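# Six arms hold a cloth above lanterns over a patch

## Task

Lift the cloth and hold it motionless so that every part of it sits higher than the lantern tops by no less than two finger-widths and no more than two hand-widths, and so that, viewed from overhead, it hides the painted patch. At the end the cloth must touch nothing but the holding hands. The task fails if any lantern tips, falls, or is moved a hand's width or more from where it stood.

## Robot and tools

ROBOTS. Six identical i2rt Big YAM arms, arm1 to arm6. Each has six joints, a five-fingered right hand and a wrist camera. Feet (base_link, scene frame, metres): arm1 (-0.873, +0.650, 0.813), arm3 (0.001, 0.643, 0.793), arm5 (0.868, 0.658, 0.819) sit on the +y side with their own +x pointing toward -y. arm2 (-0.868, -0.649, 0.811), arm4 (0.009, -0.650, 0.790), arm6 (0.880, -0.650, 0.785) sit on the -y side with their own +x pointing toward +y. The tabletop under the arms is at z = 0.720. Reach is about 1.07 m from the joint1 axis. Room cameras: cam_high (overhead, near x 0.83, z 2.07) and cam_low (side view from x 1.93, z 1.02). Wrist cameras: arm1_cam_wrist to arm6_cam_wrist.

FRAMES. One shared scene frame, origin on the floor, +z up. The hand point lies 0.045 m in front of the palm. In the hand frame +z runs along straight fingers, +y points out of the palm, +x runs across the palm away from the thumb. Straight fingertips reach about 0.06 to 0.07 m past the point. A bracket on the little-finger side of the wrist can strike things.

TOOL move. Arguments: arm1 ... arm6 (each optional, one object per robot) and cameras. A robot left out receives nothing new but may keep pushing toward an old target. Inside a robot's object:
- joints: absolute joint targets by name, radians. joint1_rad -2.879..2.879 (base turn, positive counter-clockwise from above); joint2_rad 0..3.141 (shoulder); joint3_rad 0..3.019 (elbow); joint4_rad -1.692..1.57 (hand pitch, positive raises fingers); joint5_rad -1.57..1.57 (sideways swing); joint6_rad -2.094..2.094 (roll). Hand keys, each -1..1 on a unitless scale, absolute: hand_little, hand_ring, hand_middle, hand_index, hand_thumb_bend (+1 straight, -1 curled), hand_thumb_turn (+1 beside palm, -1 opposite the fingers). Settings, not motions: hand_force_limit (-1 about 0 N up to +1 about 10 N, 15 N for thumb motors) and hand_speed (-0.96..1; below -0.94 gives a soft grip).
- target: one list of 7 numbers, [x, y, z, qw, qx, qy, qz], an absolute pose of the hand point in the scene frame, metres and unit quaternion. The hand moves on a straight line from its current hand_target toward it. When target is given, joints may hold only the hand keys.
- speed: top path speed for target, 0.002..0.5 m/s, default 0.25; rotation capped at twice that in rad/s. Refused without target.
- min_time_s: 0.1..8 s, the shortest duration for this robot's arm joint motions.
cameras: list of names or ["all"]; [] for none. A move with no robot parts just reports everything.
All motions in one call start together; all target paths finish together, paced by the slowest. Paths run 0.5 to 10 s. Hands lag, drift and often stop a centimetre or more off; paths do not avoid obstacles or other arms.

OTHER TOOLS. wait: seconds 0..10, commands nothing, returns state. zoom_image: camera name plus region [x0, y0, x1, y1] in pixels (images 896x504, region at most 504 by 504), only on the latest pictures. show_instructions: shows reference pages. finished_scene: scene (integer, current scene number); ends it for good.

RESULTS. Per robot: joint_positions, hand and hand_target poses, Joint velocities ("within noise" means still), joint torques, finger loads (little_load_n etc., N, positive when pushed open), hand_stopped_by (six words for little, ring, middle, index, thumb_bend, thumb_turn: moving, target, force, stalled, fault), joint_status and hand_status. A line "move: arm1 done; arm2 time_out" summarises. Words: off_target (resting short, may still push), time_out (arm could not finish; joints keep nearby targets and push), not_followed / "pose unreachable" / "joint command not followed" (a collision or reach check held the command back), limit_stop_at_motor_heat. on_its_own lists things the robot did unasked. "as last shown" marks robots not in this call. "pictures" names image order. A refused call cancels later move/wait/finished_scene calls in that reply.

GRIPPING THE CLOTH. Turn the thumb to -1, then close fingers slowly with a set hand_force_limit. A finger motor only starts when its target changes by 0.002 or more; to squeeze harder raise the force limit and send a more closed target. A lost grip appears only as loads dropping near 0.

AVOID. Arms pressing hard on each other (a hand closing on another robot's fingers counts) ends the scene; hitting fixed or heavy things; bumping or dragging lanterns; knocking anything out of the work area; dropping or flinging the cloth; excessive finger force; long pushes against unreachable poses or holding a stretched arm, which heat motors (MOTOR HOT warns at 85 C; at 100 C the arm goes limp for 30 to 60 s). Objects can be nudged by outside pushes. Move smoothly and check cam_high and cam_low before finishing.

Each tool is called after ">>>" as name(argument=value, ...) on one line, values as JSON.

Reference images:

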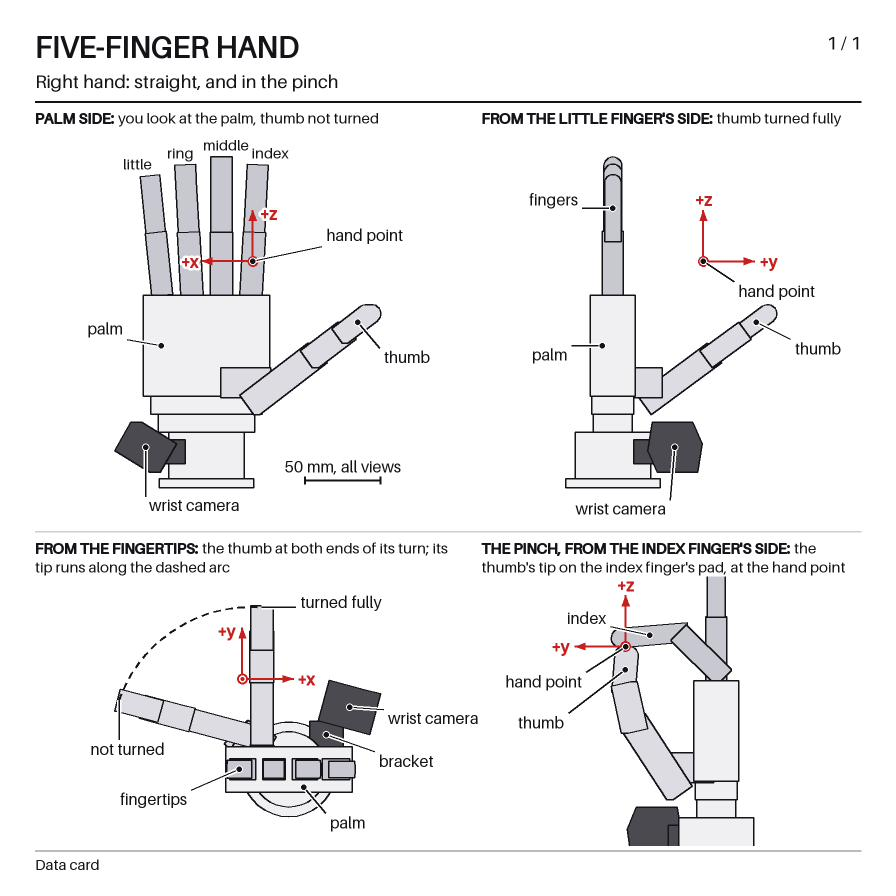

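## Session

>>> move()

>>> zoom_image(camera="cam_high", region=[280, 160, 560, 340])

Scene clock: 0.00 s.
Joint torques (N m): no reading
Motor temperatures (°C): arm1=[30 28 30 25 26 24] | arm2=[27 27 24 27 24 25] | arm3=[27 28 29 28 24 27] | arm4=[31 31 31 24 24 27] | arm5=[30 29 27 30 24 26] | arm6=[30 28 27 24 27 26]
Heat: arm1: hottest joint1_rad 30 °C; arm2: hottest joint1_rad 27 °C; arm3: hottest joint3_rad 29 °C; arm4: hottest joint1_rad 31 °C; arm5: hottest joint1_rad 30 °C; arm6: hottest joint1_rad 30 °C.
Joint velocities: within noise
arm1.joint_positions: joint1_rad=+0.018 joint2_rad=+0.630 joint3_rad=+1.401 joint4_rad=-1.422 joint5_rad=+0.224 joint6_rad=-1.070 hand_little=+1.000 hand_ring=+1.000 hand_middle=+1.000 hand_index=+1.000 hand_thumb_turn=+1.000 hand_thumb_bend=+1.000 hand_force_limit=+0.000 hand_speed=-0.800
arm1.joint_status: not commanded
arm1.hand_stopped_by: target,target,target,target,target,target
arm1.little_load_n: 0.0
arm1.ring_load_n: 0.0
arm1.middle_load_n: 0.0
arm1.index_load_n: 0.0
arm1.thumb_bend_load_n: 0.0
arm1.thumb_turn_load_n: 0.0
arm1.hand: x=-0.9440 y=+0.4511 z=+1.2901 quat_wxyz=(+0.315, +0.418, -0.786, +0.328) (m; scene frame)
arm1.hand_target: x=-0.9438 y=+0.4520 z=+1.2992 quat_wxyz=(+0.320, +0.415, -0.783, +0.337) (m; scene frame)
arm1.hand_status: not commanded
arm2.joint_positions: joint1_rad=-0.513 joint2_rad=+0.626 joint3_rad=+1.341 joint4_rad=-1.519 joint5_rad=+0.203 joint6_rad=-1.266 hand_little=+1.000 hand_ring=+1.000 hand_middle=+1.000 hand_index=+1.000 hand_thumb_turn=+1.000 hand_thumb_bend=+1.000 hand_force_limit=+0.000 hand_speed=-0.800
arm2.joint_status: not commanded
arm2.hand_stopped_by: target,target,target,target,target,target
arm2.little_load_n: 0.0
arm2.ring_load_n: 0.0
arm2.middle_load_n: 0.0
arm2.index_load_n: 0.0
arm2.thumb_bend_load_n: 0.0
arm2.thumb_turn_load_n: 0.0
arm2.hand: x=-0.6956 y=-0.5366 z=+1.2517 quat_wxyz=(-0.153, +0.879, +0.285, +0.350) (m; scene frame)
arm2.hand_target: x=-0.6954 y=-0.5363 z=+1.2625 quat_wxyz=(-0.162, +0.874, +0.282, +0.360) (m; scene frame)
arm2.hand_status: not commanded
arm3.joint_positions: joint1_rad=+0.393 joint2_rad=+0.628 joint3_rad=+1.325 joint4_rad=-1.439 joint5_rad=-0.293 joint6_rad=-1.214 hand_little=+1.000 hand_ring=+1.000 hand_middle=+1.000 hand_index=+1.000 hand_thumb_turn=+1.000 hand_thumb_bend=+1.000 hand_force_limit=+0.000 hand_speed=-0.800
arm3.joint_status: not commanded
arm3.hand_stopped_by: target,target,target,target,target,target
arm3.little_load_n: 0.0
arm3.ring_load_n: 0.0
arm3.middle_load_n: 0.0
arm3.index_load_n: 0.0
arm3.thumb_bend_load_n: 0.0
arm3.thumb_turn_load_n: 0.0
arm3.hand: x=+0.0921 y=+0.4472 z=+1.2251 quat_wxyz=(+0.039, +0.689, -0.591, +0.418) (m; scene frame)
arm3.hand_target: x=+0.0921 y=+0.4470 z=+1.2363 quat_wxyz=(+0.045, +0.686, -0.586, +0.429) (m; scene frame)
arm3.hand_status: not commanded
arm4.joint_positions: joint1_rad=+0.656 joint2_rad=+0.628 joint3_rad=+1.430 joint4_rad=-1.630 joint5_rad=+0.269 joint6_rad=-1.102 hand_little=+1.000 hand_ring=+1.000 hand_middle=+1.000 hand_index=+1.000 hand_thumb_turn=+1.000 hand_thumb_bend=+1.000 hand_force_limit=+0.000 hand_speed=-0.800
arm4.joint_status: not commanded
arm4.hand_stopped_by: target,target,target,target,target,target
arm4.little_load_n: 0.0
arm4.ring_load_n: 0.0
arm4.middle_load_n: 0.0
arm4.index_load_n: 0.0
arm4.thumb_bend_load_n: 0.0
arm4.thumb_turn_load_n: 0.0
arm4.hand: x=-0.0029 y=-0.4720 z=+1.2499 quat_wxyz=(-0.319, +0.639, +0.670, +0.202) (m; scene frame)
arm4.hand_target: x=-0.0027 y=-0.4720 z=+1.2589 quat_wxyz=(-0.331, +0.637, +0.666, +0.204) (m; scene frame)
arm4.hand_status: not commanded
arm5.joint_positions: joint1_rad=+0.084 joint2_rad=+0.594 joint3_rad=+1.372 joint4_rad=-1.626 joint5_rad=-0.177 joint6_rad=-1.111 hand_little=+1.000 hand_ring=+1.000 hand_middle=+1.000 hand_index=+1.000 hand_thumb_turn=+1.000 hand_thumb_bend=+1.000 hand_force_limit=+0.000 hand_speed=-0.800
arm5.joint_status: not commanded
arm5.hand_stopped_by: target,target,target,target,target,target
arm5.little_load_n: 0.0
arm5.ring_load_n: 0.0
arm5.middle_load_n: 0.0
arm5.index_load_n: 0.0
arm5.thumb_bend_load_n: 0.0
arm5.thumb_turn_load_n: 0.0
arm5.hand: x=+0.8684 y=+0.4963 z=+1.2444 quat_wxyz=(+0.107, +0.533, -0.767, +0.341) (m; scene frame)
arm5.hand_target: x=+0.8684 y=+0.4969 z=+1.2511 quat_wxyz=(+0.112, +0.532, -0.764, +0.349) (m; scene frame)
arm5.hand_status: not commanded
arm6.joint_positions: joint1_rad=+0.374 joint2_rad=+0.631 joint3_rad=+1.321 joint4_rad=-1.508 joint5_rad=+0.123 joint6_rad=-0.917 hand_little=+1.000 hand_ring=+1.000 hand_middle=+1.000 hand_index=+1.000 hand_thumb_turn=+1.000 hand_thumb_bend=+1.000 hand_force_limit=+0.000 hand_speed=-0.800
arm6.joint_status: not commanded
arm6.hand_stopped_by: target,target,target,target,target,target
arm6.little_load_n: 0.0
arm6.ring_load_n: 0.0
arm6.middle_load_n: 0.0
arm6.index_load_n: 0.0
arm6.thumb_bend_load_n: 0.0
arm6.thumb_turn_load_n: 0.0
arm6.hand: x=+0.8552 y=-0.4600 z=+1.2036 quat_wxyz=(-0.342, +0.747, +0.551, +0.150) (m; scene frame)
arm6.hand_target: x=+0.8552 y=-0.4599 z=+1.2114 quat_wxyz=(-0.351, +0.744, +0.548, +0.152) (m; scene frame)
arm6.hand_status: not commanded
pictures: arm1_cam_wrist, arm2_cam_wrist, arm3_cam_wrist, arm4_cam_wrist, arm5_cam_wrist, arm6_cam_wrist, cam_high, cam_low
camera_calibration:
arm1_cam_wrist: T_world_to_cam=[[-0.951547, 0.299017, -0.0717465, -0.937071], [0.305828, 0.895918, -0.322181, 0.288529], [-0.0320586, -0.328512, -0.943955, 1.44664], [0, 0, 0, 1]] pos_world=[-0.93353, 0.496941, 1.39129]
arm2_cam_wrist: T_world_to_cam=[[0.722071, -0.686108, 0.0887075, 0.0250474], [-0.626179, -0.702681, -0.337845, -0.37515], [0.294131, 0.188401, -0.937012, 1.58893], [0, 0, 0, 1]] pos_world=[-0.720352, -0.545782, 1.35988]
arm3_cam_wrist: T_world_to_cam=[[-0.845385, -0.446719, -0.292859, 0.638109], [-0.424516, 0.89465, -0.13924, -0.210412], [0.324207, 0.00661188, -0.945963, 1.23697], [0, 0, 0, 1]] pos_world=[0.0490892, 0.465121, 1.32771]
arm4_cam_wrist: T_world_to_cam=[[0.953589, 0.298593, 0.0388665, 0.0954833], [0.296209, -0.907013, -0.299314, -0.0437784], [-0.0541207, 0.296935, -0.953363, 1.44587], [0, 0, 0, 1]] pos_world=[0.0001672, -0.497547, 1.36162]
arm5_cam_wrist: T_world_to_cam=[[-0.96774, -0.00227374, -0.251941, 1.15388], [0.0618882, 0.967177, -0.24645, -0.212529], [0.244232, -0.254092, -0.935836, 1.19112], [0, 0, 0, 1]] pos_world=[0.838895, 0.51083, 1.35302]
arm6_cam_wrist: T_world_to_cam=[[0.987834, 0.0471878, -0.148178, -0.647518], [-0.006361, -0.939792, -0.341687, 0.00454163], [-0.15538, 0.338473, -0.928059, 1.52099], [0, 0, 0, 1]] pos_world=[0.876, -0.479991, 1.31717]

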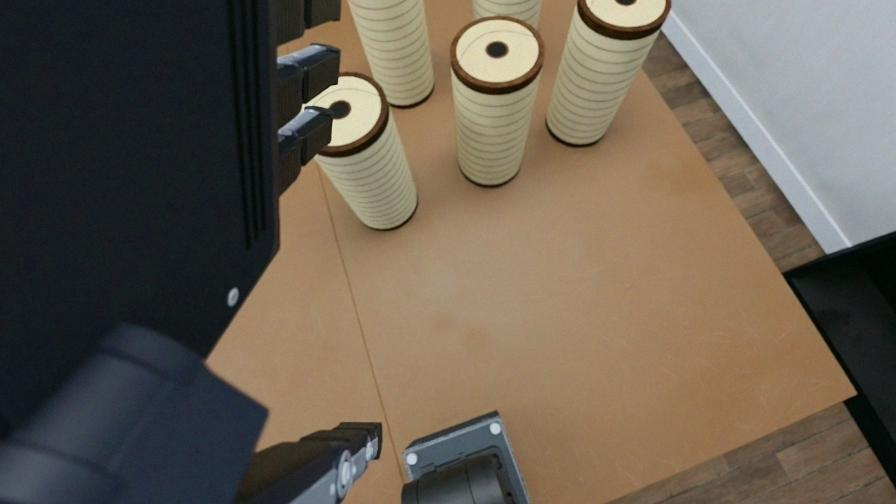

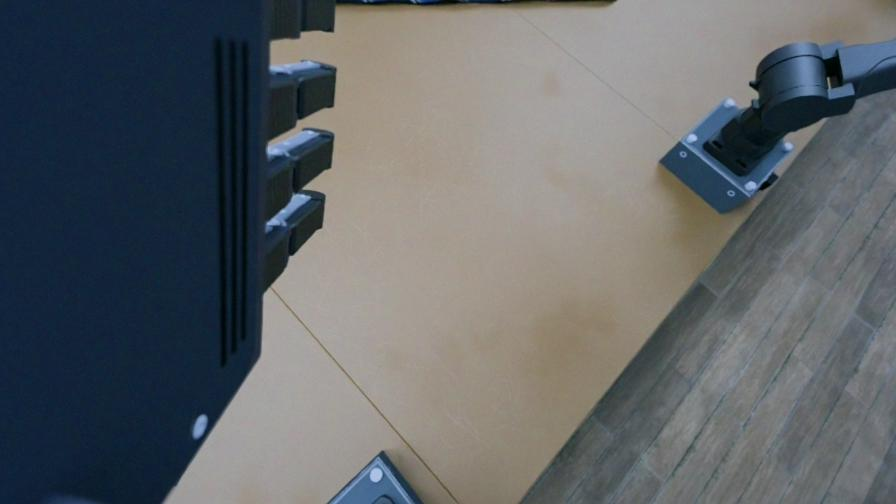

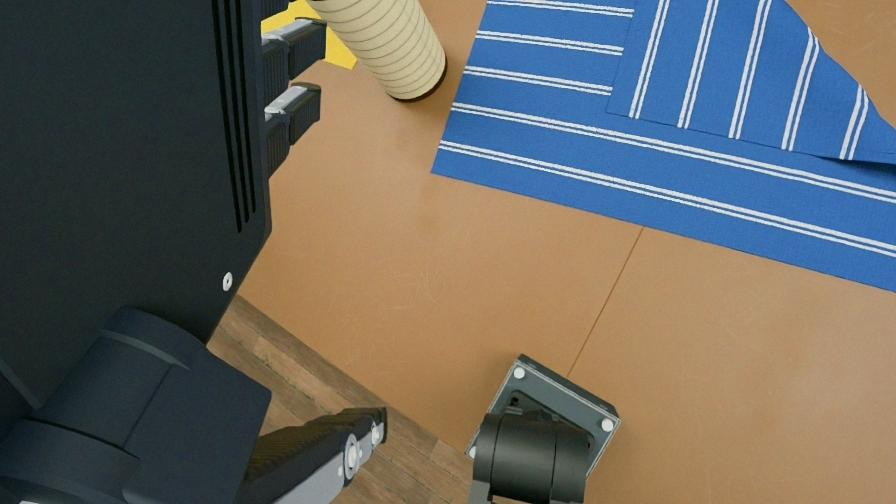

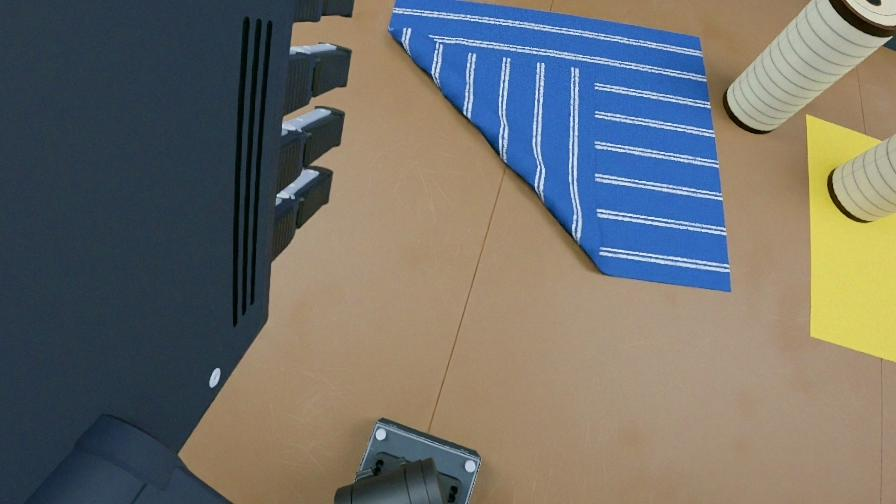

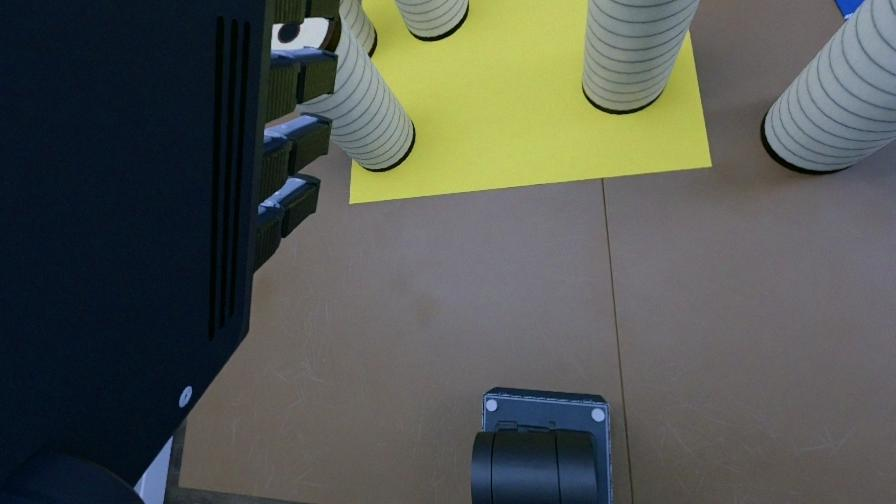

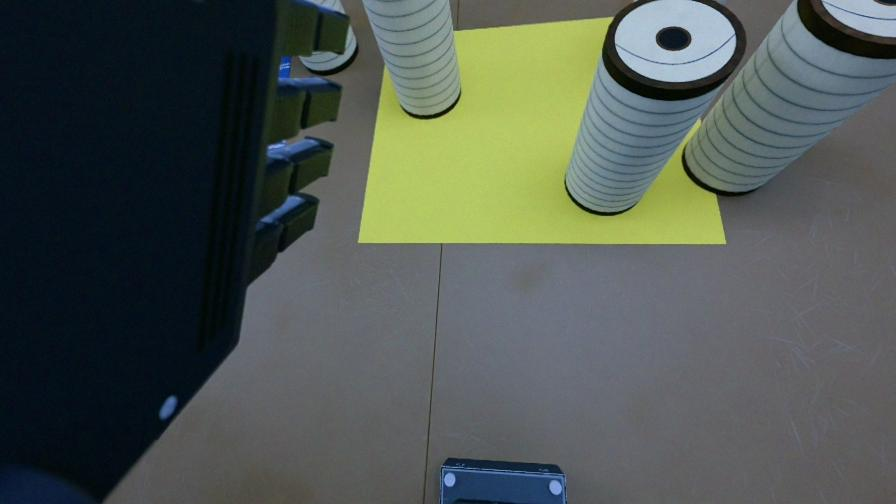

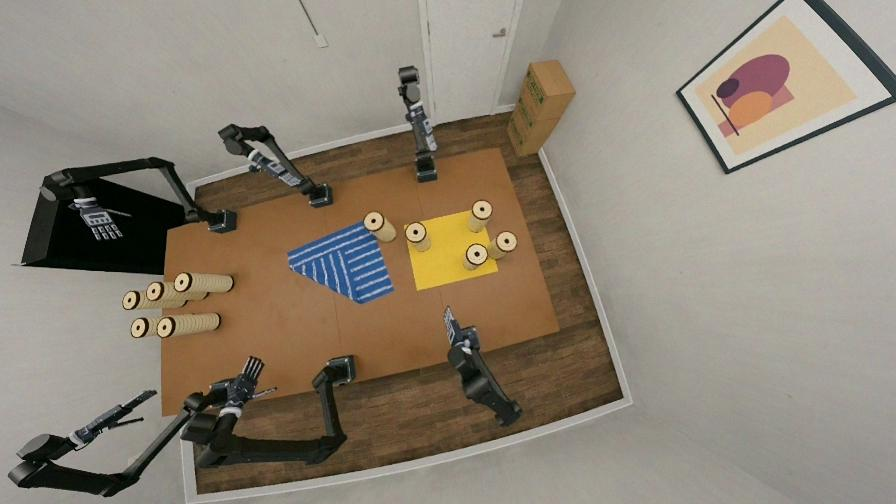

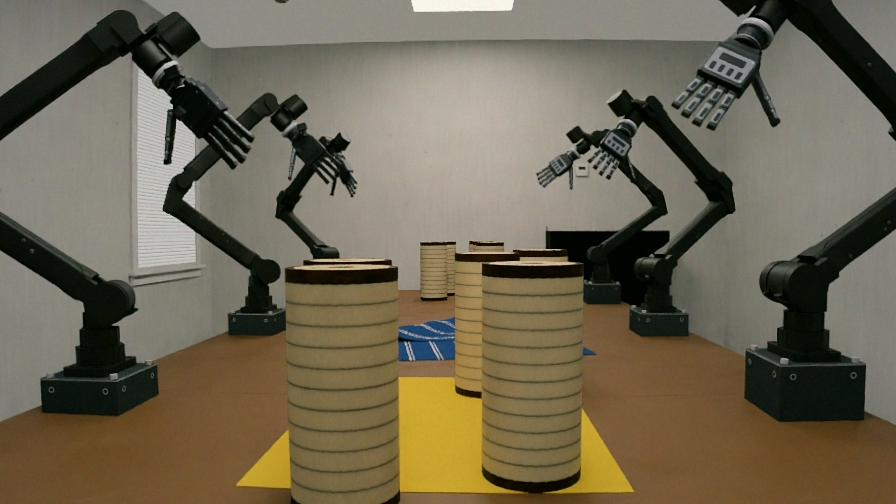

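Scaled by 1.800 from the camera's 896x504 image, which has a finer 1280x720 frame.

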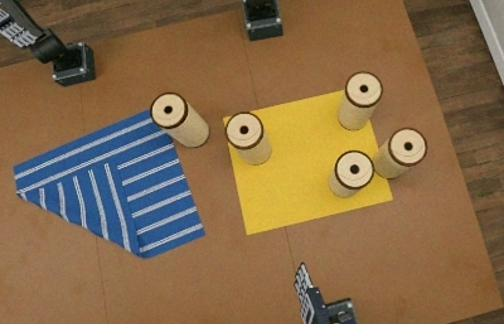

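>>> move(arm3={"target": [0.106, 0.093, 0.81, -0.0758, 0.2027, 0.9145, -0.3419], "speed": 0.25, "joints": {"hand_thumb_turn": -1, "hand_index": -0.28, "hand_middle": -0.34, "hand_little": -1, "hand_ring": -1, "hand_speed": -0.3, "hand_force_limit": 0.2}}, arm4={"target": [-0.13, -0.43, 1.0, 0.3519, -0.8932, 0.2603, -0.1025], "speed": 0.25, "joints": {"hand_thumb_turn": -1, "hand_index": -0.28, "hand_middle": -0.40, "hand_little": -1, "hand_ring": -1, "hand_speed": -0.3, "hand_force_limit": 0.2}}, arm5={"target": [0.330, 0.300, 1.08, -0.0991, 0.2617, 0.8978, -0.3402], "speed": 0.25, "joints": {"hand_thumb_turn": -1, "hand_index": -0.28, "hand_middle": -0.34, "hand_little": -1, "hand_ring": -1, "hand_speed": -0.3, "hand_force_limit": 0.2}}, arm6={"target": [0.398, -0.188, 0.81, 0.3070, -0.8212, -0.4505, 0.1684], "speed": 0.25, "joints": {"hand_thumb_turn": -1, "hand_index": -0.28, "hand_middle": -0.34, "hand_little": -1, "hand_ring": -1, "hand_speed": -0.3, "hand_force_limit": 0.2}}, cameras=["arm3_cam_wrist", "arm5_cam_wrist", "arm6_cam_wrist", "arm4_cam_wrist", "cam_high"])

Scene clock: 8.50 s.
Joint torques (N m): arm1=[-0.62 1.32 10.45 1.57 0.12 0] | arm2=[-0.97 2.14 10.15 1.61 0.04 0.2] | arm3=[-1.79 -11.34 11.23 0.99 0.43 -0.05] | arm4=[0.26 -0.62 9.92 0.08 0.78 0.05] | arm5=[-0.32 -17.49 12.46 0.68 -0.15 0.13] | arm6=[2.55 -18.08 12.7 1.95 -0.28 0.27]
Motor temperatures (°C): arm1=[30 28 31 25 26 24] | arm2=[27 27 26 27 24 25] | arm3=[27 28 30 28 24 27] | arm4=[31 31 32 24 24 27] | arm5=[30 29 28 30 24 26] | arm6=[29 28 27 24 27 26]
Heat: arm1: hottest joint3_rad 31 °C; arm2: hottest joint1_rad 27 °C; arm3: hottest joint3_rad 30 °C; arm4: hottest joint3_rad 32 °C; arm5: hottest joint1_rad 30 °C; arm6: hottest joint1_rad 29 °C.
move: arm3 off_target; arm4 done; arm5 off_target; arm6 off_target
Joint velocities: within noise
arm1, arm2: as last shown
arm2.ring_load_n: -0.5
arm3.joint_positions: joint1_rad=+0.263 joint2_rad=+1.665 joint3_rad=+0.981 joint4_rad=-0.304 joint5_rad=+0.419 joint6_rad=+0.530 hand_little=-1.000 hand_ring=-1.000 hand_middle=-0.340 hand_index=-0.280 hand_thumb_turn=-1.000 hand_thumb_bend=+1.000 hand_force_limit=+0.200 hand_speed=-0.300
arm3.joint_status: all done
arm3.hand_stopped_by: target,target,target,target,target,target
arm3.little_load_n: 0.0
arm3.ring_load_n: 0.0
arm3.middle_load_n: 0.0
arm3.index_load_n: 0.0
arm3.thumb_bend_load_n: 0.0
arm3.thumb_turn_load_n: 0.0
arm3.hand: x=+0.1075 y=+0.1111 z=+0.8035 quat_wxyz=(+0.078, -0.191, -0.919, +0.336) (m; scene frame)
arm3.hand_target: x=+0.1057 y=+0.0937 z=+0.8102 quat_wxyz=(+0.076, -0.203, -0.914, +0.342) (m; scene frame)
arm3.hand_status: off_target (0.019 m and 1.7 deg from the pose sent, 0.546 m and 113.7 deg at the start)
arm4.joint_positions: joint1_rad=+0.933 joint2_rad=+0.823 joint3_rad=+0.857 joint4_rad=-1.502 joint5_rad=+0.754 joint6_rad=+1.435 hand_little=-1.000 hand_ring=-1.000 hand_middle=-0.400 hand_index=-0.280 hand_thumb_turn=-1.000 hand_thumb_bend=+1.000 hand_force_limit=+0.200 hand_speed=-0.300
arm4.joint_status: all done
arm4.hand_stopped_by: target,target,target,target,target,target
arm4.little_load_n: 0.0
arm4.ring_load_n: 0.0
arm4.middle_load_n: 0.0
arm4.index_load_n: 0.0
arm4.thumb_bend_load_n: 0.0
arm4.thumb_turn_load_n: 0.0
arm4.hand: x=-0.1279 y=-0.4284 z=+1.0013 quat_wxyz=(-0.352, +0.892, -0.264, +0.099) (m; scene frame)
arm4.hand_target: x=-0.1300 y=-0.4299 z=+1.0001 quat_wxyz=(-0.352, +0.893, -0.260, +0.102) (m; scene frame)
arm4.hand_status: done (0.003 m and 0.6 deg from the pose sent, 0.283 m and 116.1 deg at the start)
arm5.joint_positions: joint1_rad=-1.040 joint2_rad=+1.723 joint3_rad=+1.747 joint4_rad=-0.942 joint5_rad=-0.350 joint6_rad=-0.419 hand_little=-1.000 hand_ring=-1.000 hand_middle=-0.340 hand_index=-0.280 hand_thumb_turn=-1.000 hand_thumb_bend=+1.000 hand_force_limit=+0.200 hand_speed=-0.300
arm5.joint_status: all done
arm5.hand_stopped_by: target,target,target,target,target,target
arm5.little_load_n: 0.0
arm5.ring_load_n: 0.0
arm5.middle_load_n: 0.0
arm5.index_load_n: 0.0
arm5.thumb_bend_load_n: 0.0
arm5.thumb_turn_load_n: 0.0
arm5.hand: x=+0.3433 y=+0.3014 z=+1.0757 quat_wxyz=(+0.097, -0.253, -0.901, +0.339) (m; scene frame)
arm5.hand_target: x=+0.3304 y=+0.3003 z=+1.0799 quat_wxyz=(+0.100, -0.262, -0.898, +0.341) (m; scene frame)
arm5.hand_status: off_target (0.014 m and 1.1 deg from the pose sent, 0.596 m and 95.0 deg at the start)
arm6.joint_positions: joint1_rad=+0.692 joint2_rad=+1.901 joint3_rad=+1.353 joint4_rad=-0.361 joint5_rad=-0.179 joint6_rad=-0.218 hand_little=-1.000 hand_ring=-1.000 hand_middle=-0.340 hand_index=-0.280 hand_thumb_turn=-1.000 hand_thumb_bend=+1.000 hand_force_limit=+0.200 hand_speed=-0.300
arm6.joint_status: all done
arm6.hand_stopped_by: target,target,target,target,target,target
arm6.little_load_n: 0.0
arm6.ring_load_n: 0.0
arm6.middle_load_n: 0.0
arm6.index_load_n: 0.0
arm6.thumb_bend_load_n: 0.0
arm6.thumb_turn_load_n: 0.0
arm6.hand: x=+0.4170 y=-0.1994 z=+0.8060 quat_wxyz=(-0.293, +0.827, +0.452, -0.161) (m; scene frame)
arm6.hand_target: x=+0.3988 y=-0.1889 z=+0.8103 quat_wxyz=(-0.307, +0.821, +0.451, -0.168) (m; scene frame)
arm6.hand_status: off_target (0.023 m and 1.9 deg from the pose sent, 0.662 m and 39.6 deg at the start)
pictures: arm3_cam_wrist, arm4_cam_wrist, arm5_cam_wrist, arm6_cam_wrist, cam_high
camera_calibration:
arm3_cam_wrist: T_world_to_cam=[[0.10524, 0.777702, -0.619762, 0.401889], [0.915524, 0.167549, 0.36571, -0.430951], [0.388253, -0.605894, -0.694372, 0.694377], [0, 0, 0, 1]] pos_world=[0.0826568, 0.180374, 0.888834]
arm4_cam_wrist: T_world_to_cam=[[-0.161242, -0.725636, -0.668919, 0.338697], [-0.982877, 0.0568194, 0.175284, -0.267465], [-0.0891852, 0.685729, -0.722373, 1.11992], [0, 0, 0, 1]] pos_world=[-0.108393, -0.50699, 1.08244]
arm5_cam_wrist: T_world_to_cam=[[0.15111, 0.760133, -0.631953, 0.397645], [0.985506, -0.0659856, 0.15628, -0.472015], [0.077094, -0.646409, -0.759086, 1.09749], [0, 0, 0, 1]] pos_world=[0.320476, 0.376015, 1.15815]
arm6_cam_wrist: T_world_to_cam=[[0.787176, -0.162179, -0.595023, 0.116247], [-0.100532, -0.985643, 0.135649, -0.243813], [-0.60848, -0.046961, -0.792179, 0.998262], [0, 0, 0, 1]] pos_world=[0.491404, -0.17458, 0.893045]

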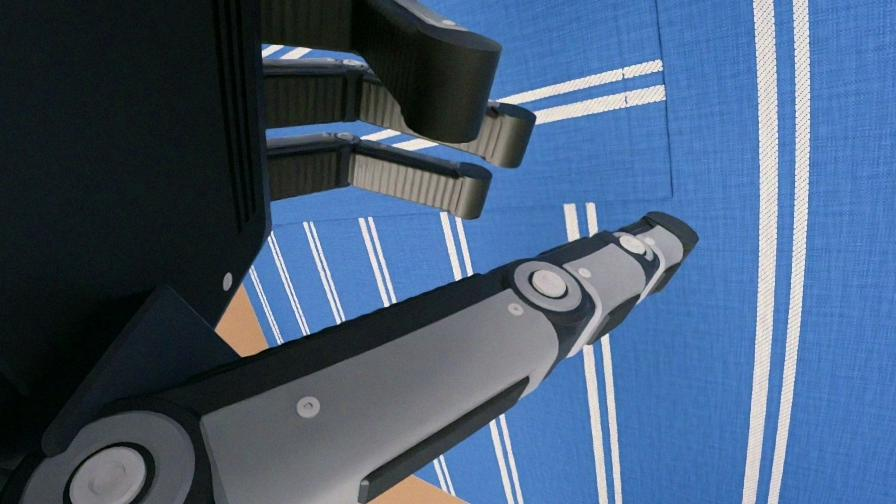

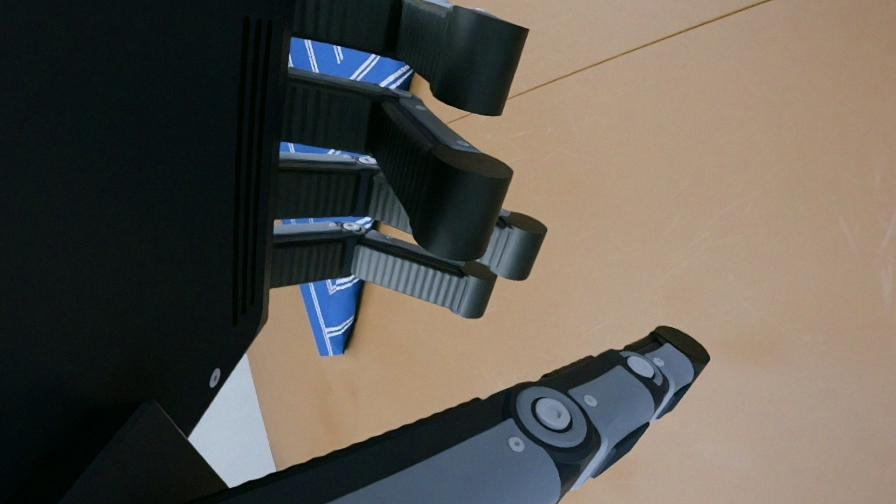

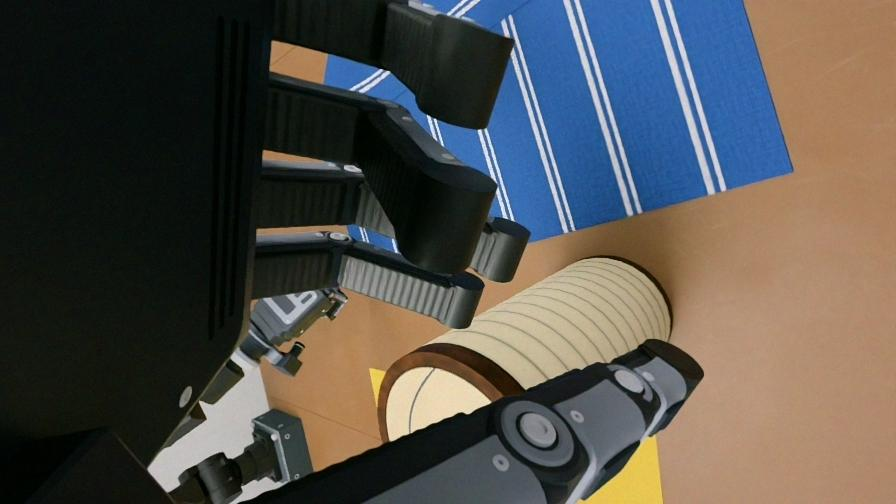

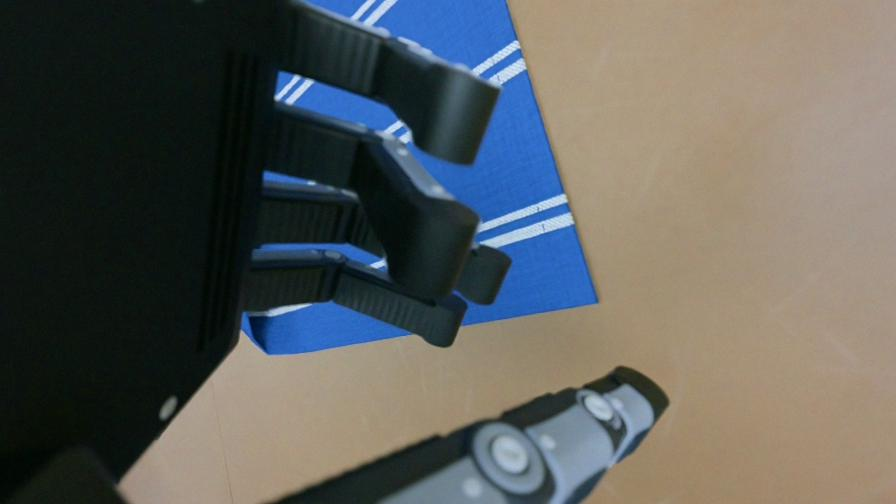

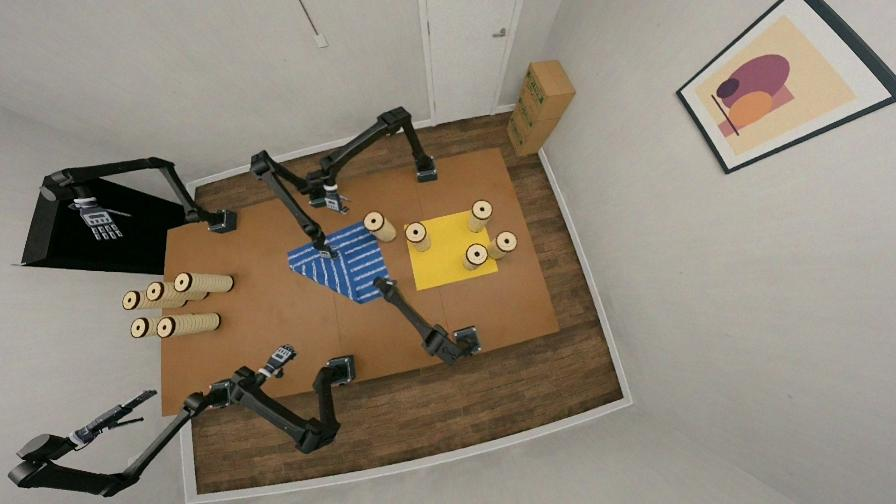

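>>> move(arm3={"target": [0.108, 0.090, 0.70, -0.0758, 0.2027, 0.9145, -0.3419], "speed": 0.12, "joints": {"hand_speed": -0.6}}, arm5={"target": [0.312, 0.310, 0.81, -0.0991, 0.2617, 0.8978, -0.3402], "speed": 0.2}, arm6={"target": [0.380, -0.193, 0.695, 0.3070, -0.8212, -0.4505, 0.1684], "speed": 0.12, "joints": {"hand_speed": -0.6}}, cameras=["arm3_cam_wrist", "arm5_cam_wrist", "arm6_cam_wrist"])

Scene clock: 11.20 s.
Joint torques (N m): arm1=[-0.67 1.26 10.47 1.57 0.13 0] | arm2=[-0.97 2.26 10.17 1.61 0.03 0.2] | arm3=[-1.55 -8.47 6.12 1.96 0.2 -0.06] | arm4=[0.26 -0.62 9.92 0.06 0.78 0.08] | arm5=[-0.5 -19.78 7.91 1.63 -0.32 -0.11] | arm6=[2.67 -16.09 8.42 1.81 0.13 0.18]
Motor temperatures (°C): arm1=[30 28 32 26 26 24] | arm2=[27 27 26 27 24 25] | arm3=[27 28 30 28 24 27] | arm4=[31 31 32 24 24 27] | arm5=[30 29 29 30 24 26] | arm6=[29 28 27 24 27 26]
Heat: arm1: hottest joint3_rad 32 °C; arm2: hottest joint1_rad 27 °C; arm3: hottest joint3_rad 30 °C; arm4: hottest joint3_rad 32 °C; arm5: hottest joint1_rad 30 °C; arm6: hottest joint1_rad 29 °C.
move: arm3 off_target; arm5 off_target; arm6 off_target
Joint velocities: within noise
arm1, arm2, arm4: as last shown
arm2.ring_load_n: 0.0
arm3.joint_positions: joint1_rad=+0.263 joint2_rad=+1.840 joint3_rad=+0.977 joint4_rad=-0.044 joint5_rad=+0.427 joint6_rad=+0.535 hand_little=-1.000 hand_ring=-1.000 hand_middle=-0.340 hand_index=-0.281 hand_thumb_turn=-1.000 hand_thumb_bend=+1.000 hand_force_limit=+0.200 hand_speed=-0.600
arm3.joint_status: all done
arm3.hand_stopped_by: target,target,target,target,target,target
arm3.little_load_n: 0.0
arm3.ring_load_n: 0.0
arm3.middle_load_n: -2.0
arm3.index_load_n: -4.5
arm3.thumb_bend_load_n: 0.5
arm3.thumb_turn_load_n: -0.5
arm3.hand: x=+0.1147 y=+0.0768 z=+0.7421 quat_wxyz=(+0.064, -0.200, -0.905, +0.371) (m; scene frame)
arm3.hand_target: x=+0.1076 y=+0.0927 z=+0.7026 quat_wxyz=(+0.076, -0.203, -0.915, +0.342) (m; scene frame)
arm3.hand_status: off_target (0.045 m and 3.8 deg from the pose sent, 0.106 m and 1.7 deg at the start)
arm4.middle_load_n: 0.5
arm5.joint_positions: joint1_rad=-1.063 joint2_rad=+1.956 joint3_rad=+1.382 joint4_rad=-0.341 joint5_rad=-0.361 joint6_rad=-0.419 hand_little=-1.000 hand_ring=-1.000 hand_middle=-0.340 hand_index=-0.280 hand_thumb_turn=-1.000 hand_thumb_bend=+1.000 hand_force_limit=+0.200 hand_speed=-0.300
arm5.joint_status: not commanded
arm5.hand_stopped_by: target,target,target,target,target,target
arm5.little_load_n: 0.0
arm5.ring_load_n: 0.0
arm5.middle_load_n: 0.0
arm5.index_load_n: 0.0
arm5.thumb_bend_load_n: 0.0
arm5.thumb_turn_load_n: 0.0
arm5.hand: x=+0.3184 y=+0.3054 z=+0.8214 quat_wxyz=(+0.098, -0.261, -0.897, +0.342) (m; scene frame)
arm5.hand_target: x=+0.3124 y=+0.3102 z=+0.8102 quat_wxyz=(+0.099, -0.262, -0.898, +0.340) (m; scene frame)
arm5.hand_status: off_target (0.014 m and 0.3 deg from the pose sent, 0.268 m and 1.1 deg at the start)
arm6.joint_positions: joint1_rad=+0.717 joint2_rad=+2.054 joint3_rad=+1.353 joint4_rad=-0.123 joint5_rad=-0.171 joint6_rad=-0.192 hand_little=-1.000 hand_ring=-1.000 hand_middle=-0.340 hand_index=-0.280 hand_thumb_turn=-1.000 hand_thumb_bend=+1.000 hand_force_limit=+0.200 hand_speed=-0.600
arm6.joint_status: all done
arm6.hand_stopped_by: target,target,target,target,target,target
arm6.little_load_n: 0.0
arm6.ring_load_n: 0.0
arm6.middle_load_n: -1.0
arm6.index_load_n: -2.5
arm6.thumb_bend_load_n: 0.0
arm6.thumb_turn_load_n: 0.0
arm6.hand: x=+0.3814 y=-0.1847 z=+0.7366 quat_wxyz=(-0.329, +0.814, +0.447, -0.174) (m; scene frame)
arm6.hand_target: x=+0.3821 y=-0.1948 z=+0.6968 quat_wxyz=(-0.307, +0.821, +0.451, -0.168) (m; scene frame)
arm6.hand_status: off_target (0.042 m and 2.8 deg from the pose sent, 0.117 m and 1.9 deg at the start)
pictures: arm3_cam_wrist, arm5_cam_wrist, arm6_cam_wrist
camera_calibration:
arm3_cam_wrist: T_world_to_cam=[[0.121733, 0.723902, -0.679078, 0.43607], [0.910938, 0.19022, 0.366072, -0.410737], [0.394175, -0.663161, -0.636274, 0.58882], [0, 0, 0, 1]] pos_world=[0.0889739, 0.152941, 0.821136]
arm5_cam_wrist: T_world_to_cam=[[0.164474, 0.751746, -0.638613, 0.241345], [0.984094, -0.0809922, 0.158112, -0.403853], [0.0671377, -0.65446, -0.75311, 0.909662], [0, 0, 0, 1]] pos_world=[0.296661, 0.381198, 0.903055]
arm6_cam_wrist: T_world_to_cam=[[0.74893, -0.128558, -0.65006, 0.166678], [-0.0927745, -0.991681, 0.0892331, -0.193315], [-0.656123, -0.00652034, -0.754626, 0.920381], [0, 0, 0, 1]] pos_world=[0.461118, -0.164278, 0.820144]

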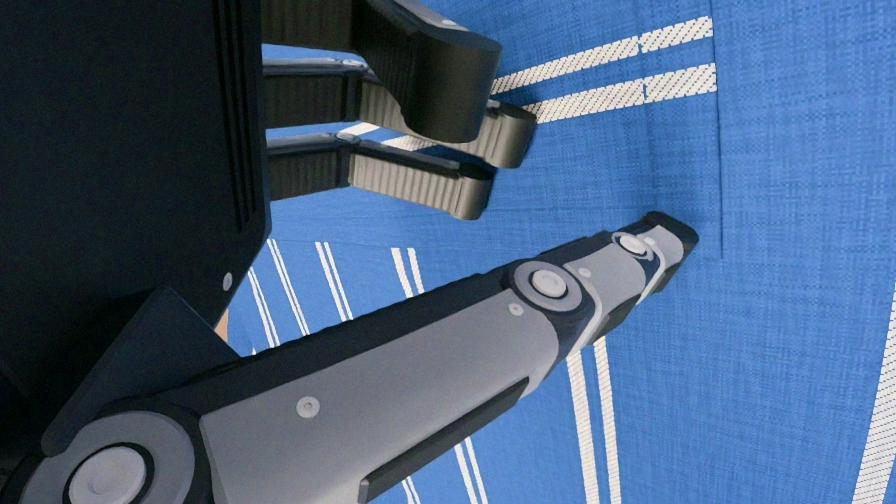

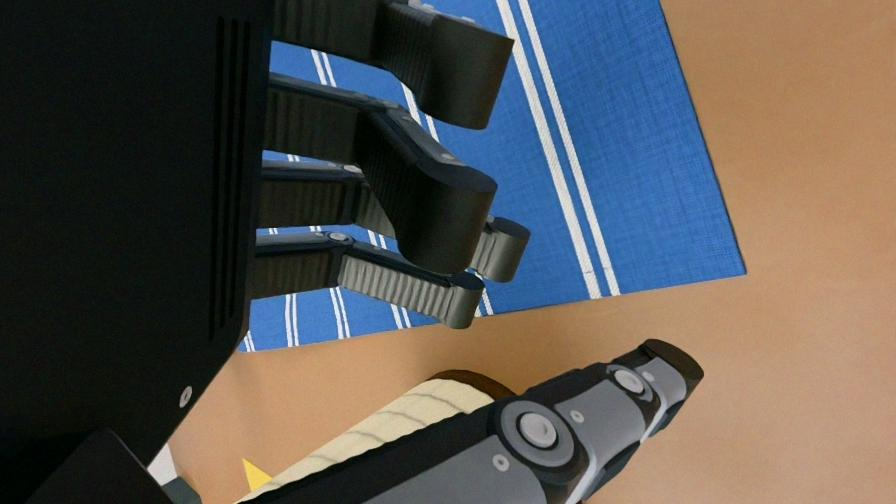

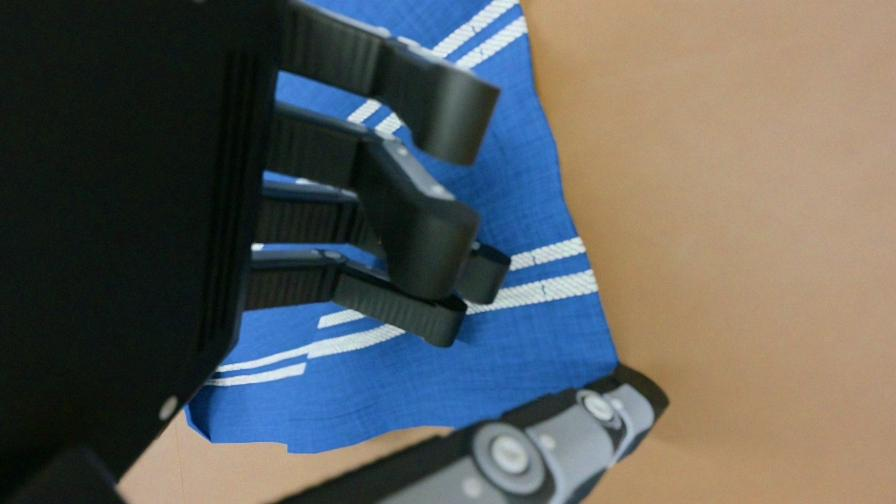

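>>> move(arm3={"joints": {"hand_thumb_bend": 0.6}}, arm5={"target": [0.305, 0.2945, 0.695, -0.0991, 0.2617, 0.8978, -0.3402], "speed": 0.12, "joints": {"hand_speed": -0.6}}, arm6={"target": [0.368, -0.185, 0.765, 0.3070, -0.8212, -0.4505, 0.1684], "speed": 0.12}, cameras=["arm3_cam_wrist", "arm5_cam_wrist", "arm6_cam_wrist"])

Scene clock: 13.10 s.
Joint torques (N m): arm1=[-0.73 1.32 10.48 1.57 0.12 0] | arm2=[-1.03 2.14 10.18 1.61 0.04 0.2] | arm3=[-1.44 -8.59 6.17 1.77 0.22 -0.13] | arm4=[0.26 -0.56 9.91 0.08 0.78 0.08] | arm5=[1.14 -17.14 7.75 1.59 0.05 0.03] | arm6=[2.26 -22.77 12.31 0.61 0.07 0.21]
Motor temperatures (°C): arm1=[30 28 32 26 26 24] | arm2=[27 27 26 27 24 25] | arm3=[27 28 31 28 24 27] | arm4=[31 31 32 24 24 27] | arm5=[30 29 29 30 24 26] | arm6=[29 28 28 24 27 26]
Heat: arm1: hottest joint3_rad 32 °C; arm2: hottest joint1_rad 27 °C; arm3: hottest joint3_rad 31 °C; arm4: hottest joint3_rad 32 °C; arm5: hottest joint1_rad 30 °C; arm6: hottest joint1_rad 29 °C.
move: arm3 done; arm5 off_target; arm6 off_target
Joint velocities: within noise
arm1, arm2, arm4: as last shown
arm2.index_load_n: 0.5
arm3.joint_positions: joint1_rad=+0.263 joint2_rad=+1.840 joint3_rad=+0.977 joint4_rad=-0.040 joint5_rad=+0.426 joint6_rad=+0.541 hand_little=-1.000 hand_ring=-1.000 hand_middle=-0.340 hand_index=-0.280 hand_thumb_turn=-1.000 hand_thumb_bend=+0.605 hand_force_limit=+0.200 hand_speed=-0.600
arm3.joint_status: all done
arm3.hand_stopped_by: target,target,target,target,target,target
arm3.little_load_n: 0.0
arm3.ring_load_n: 0.0
arm3.middle_load_n: 0.0
arm3.index_load_n: -0.5
arm3.thumb_bend_load_n: 5.0
arm3.thumb_turn_load_n: 0.5
arm3.hand: x=+0.1153 y=+0.0756 z=+0.7428 quat_wxyz=(+0.062, -0.203, -0.903, +0.373) (m; scene frame)
arm3.hand_target: x=+0.1076 y=+0.0927 z=+0.7026 quat_wxyz=(+0.076, -0.203, -0.914, +0.342) (m; scene frame)
arm3.hand_status: not commanded
arm4.middle_load_n: 0.0
arm5.joint_positions: joint1_rad=-1.063 joint2_rad=+2.124 joint3_rad=+1.375 joint4_rad=-0.122 joint5_rad=-0.358 joint6_rad=-0.416 hand_little=-1.000 hand_ring=-1.000 hand_middle=-0.340 hand_index=-0.280 hand_thumb_turn=-1.000 hand_thumb_bend=+1.000 hand_force_limit=+0.200 hand_speed=-0.600
arm5.joint_status: all done
arm5.hand_stopped_by: target,target,target,target,target,target
arm5.little_load_n: 0.0
arm5.ring_load_n: 0.0
arm5.middle_load_n: -1.0
arm5.index_load_n: -2.0
arm5.thumb_bend_load_n: 0.5
arm5.thumb_turn_load_n: 0.0
arm5.hand: x=+0.2991 y=+0.2971 z=+0.7345 quat_wxyz=(+0.114, -0.257, -0.892, +0.355) (m; scene frame)
arm5.hand_target: x=+0.3071 y=+0.2960 z=+0.6966 quat_wxyz=(+0.099, -0.262, -0.898, +0.340) (m; scene frame)
arm5.hand_status: off_target (0.040 m and 2.6 deg from the pose sent, 0.128 m and 0.3 deg at the start)
arm6.joint_positions: joint1_rad=+0.725 joint2_rad=+2.054 joint3_rad=+1.400 joint4_rad=-0.257 joint5_rad=-0.166 joint6_rad=-0.191 hand_little=-1.000 hand_ring=-1.000 hand_middle=-0.340 hand_index=-0.280 hand_thumb_turn=-1.000 hand_thumb_bend=+1.000 hand_force_limit=+0.200 hand_speed=-0.600
arm6.joint_status: not commanded
arm6.hand_stopped_by: target,target,target,target,target,target
arm6.little_load_n: 0.0
arm6.ring_load_n: 0.0
arm6.middle_load_n: 0.0
arm6.index_load_n: 0.0
arm6.thumb_bend_load_n: 0.0
arm6.thumb_turn_load_n: 0.0
arm6.hand: x=+0.3849 y=-0.1951 z=+0.7404 quat_wxyz=(-0.290, +0.827, +0.453, -0.163) (m; scene frame)
arm6.hand_target: x=+0.3686 y=-0.1858 z=+0.7654 quat_wxyz=(-0.307, +0.821, +0.451, -0.169) (m; scene frame)
arm6.hand_status: off_target (0.032 m and 2.2 deg from the pose sent, 0.031 m and 2.8 deg at the start)
pictures: arm3_cam_wrist, arm5_cam_wrist, arm6_cam_wrist
camera_calibration:
arm3_cam_wrist: T_world_to_cam=[[0.128188, 0.71956, -0.682497, 0.439492], [0.909811, 0.188581, 0.369705, -0.413734], [0.39473, -0.668335, -0.630489, 0.584208], [0, 0, 0, 1]] pos_world=[0.089477, 0.152228, 0.821248]
arm5_cam_wrist: T_world_to_cam=[[0.142143, 0.73881, -0.658753, 0.22067], [0.989219, -0.0823416, 0.121102, -0.345801], [0.0352285, -0.668865, -0.742549, 0.846173], [0, 0, 0, 1]] pos_world=[0.280897, 0.374469, 0.815569]
arm6_cam_wrist: T_world_to_cam=[[0.787746, -0.163659, -0.593862, 0.101847], [-0.0960246, -0.984901, 0.144049, -0.241678], [-0.60847, -0.0564488, -0.791567, 0.924681], [0, 0, 0, 1]] pos_world=[0.459204, -0.169164, 0.827243]

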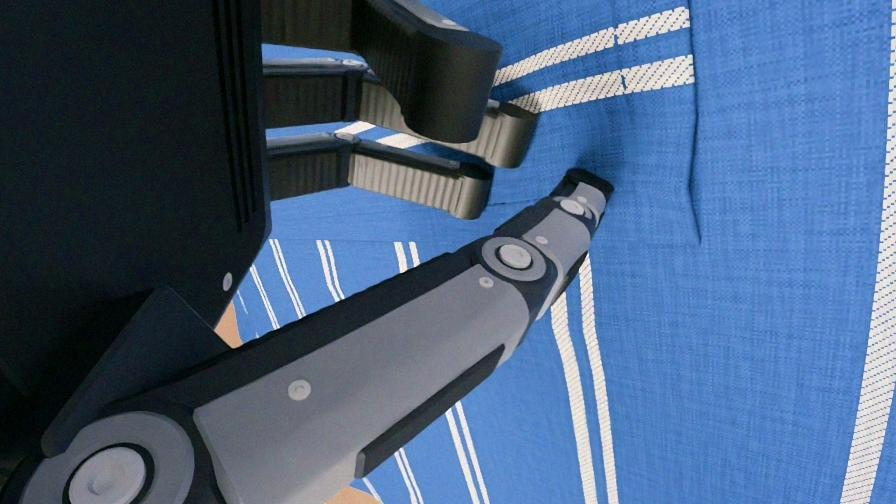

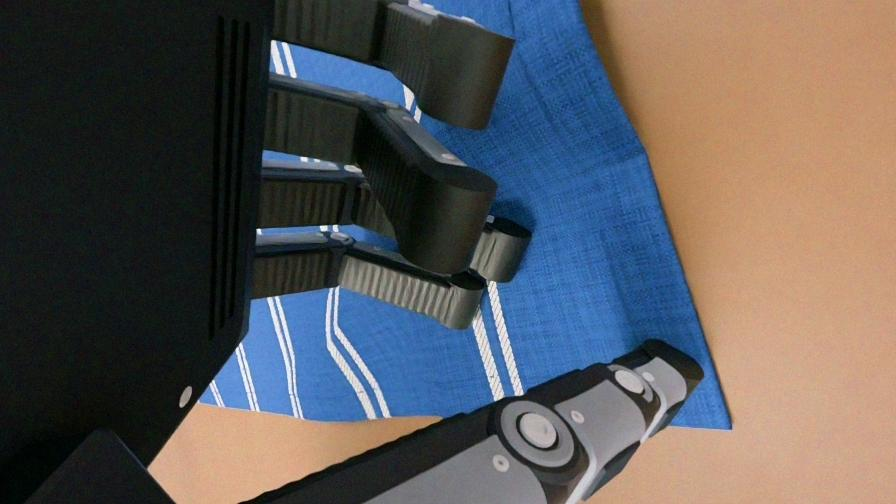

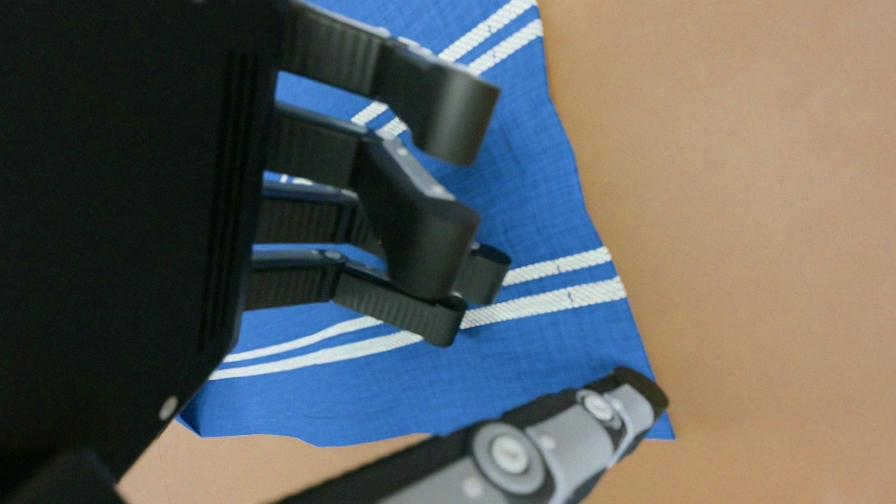

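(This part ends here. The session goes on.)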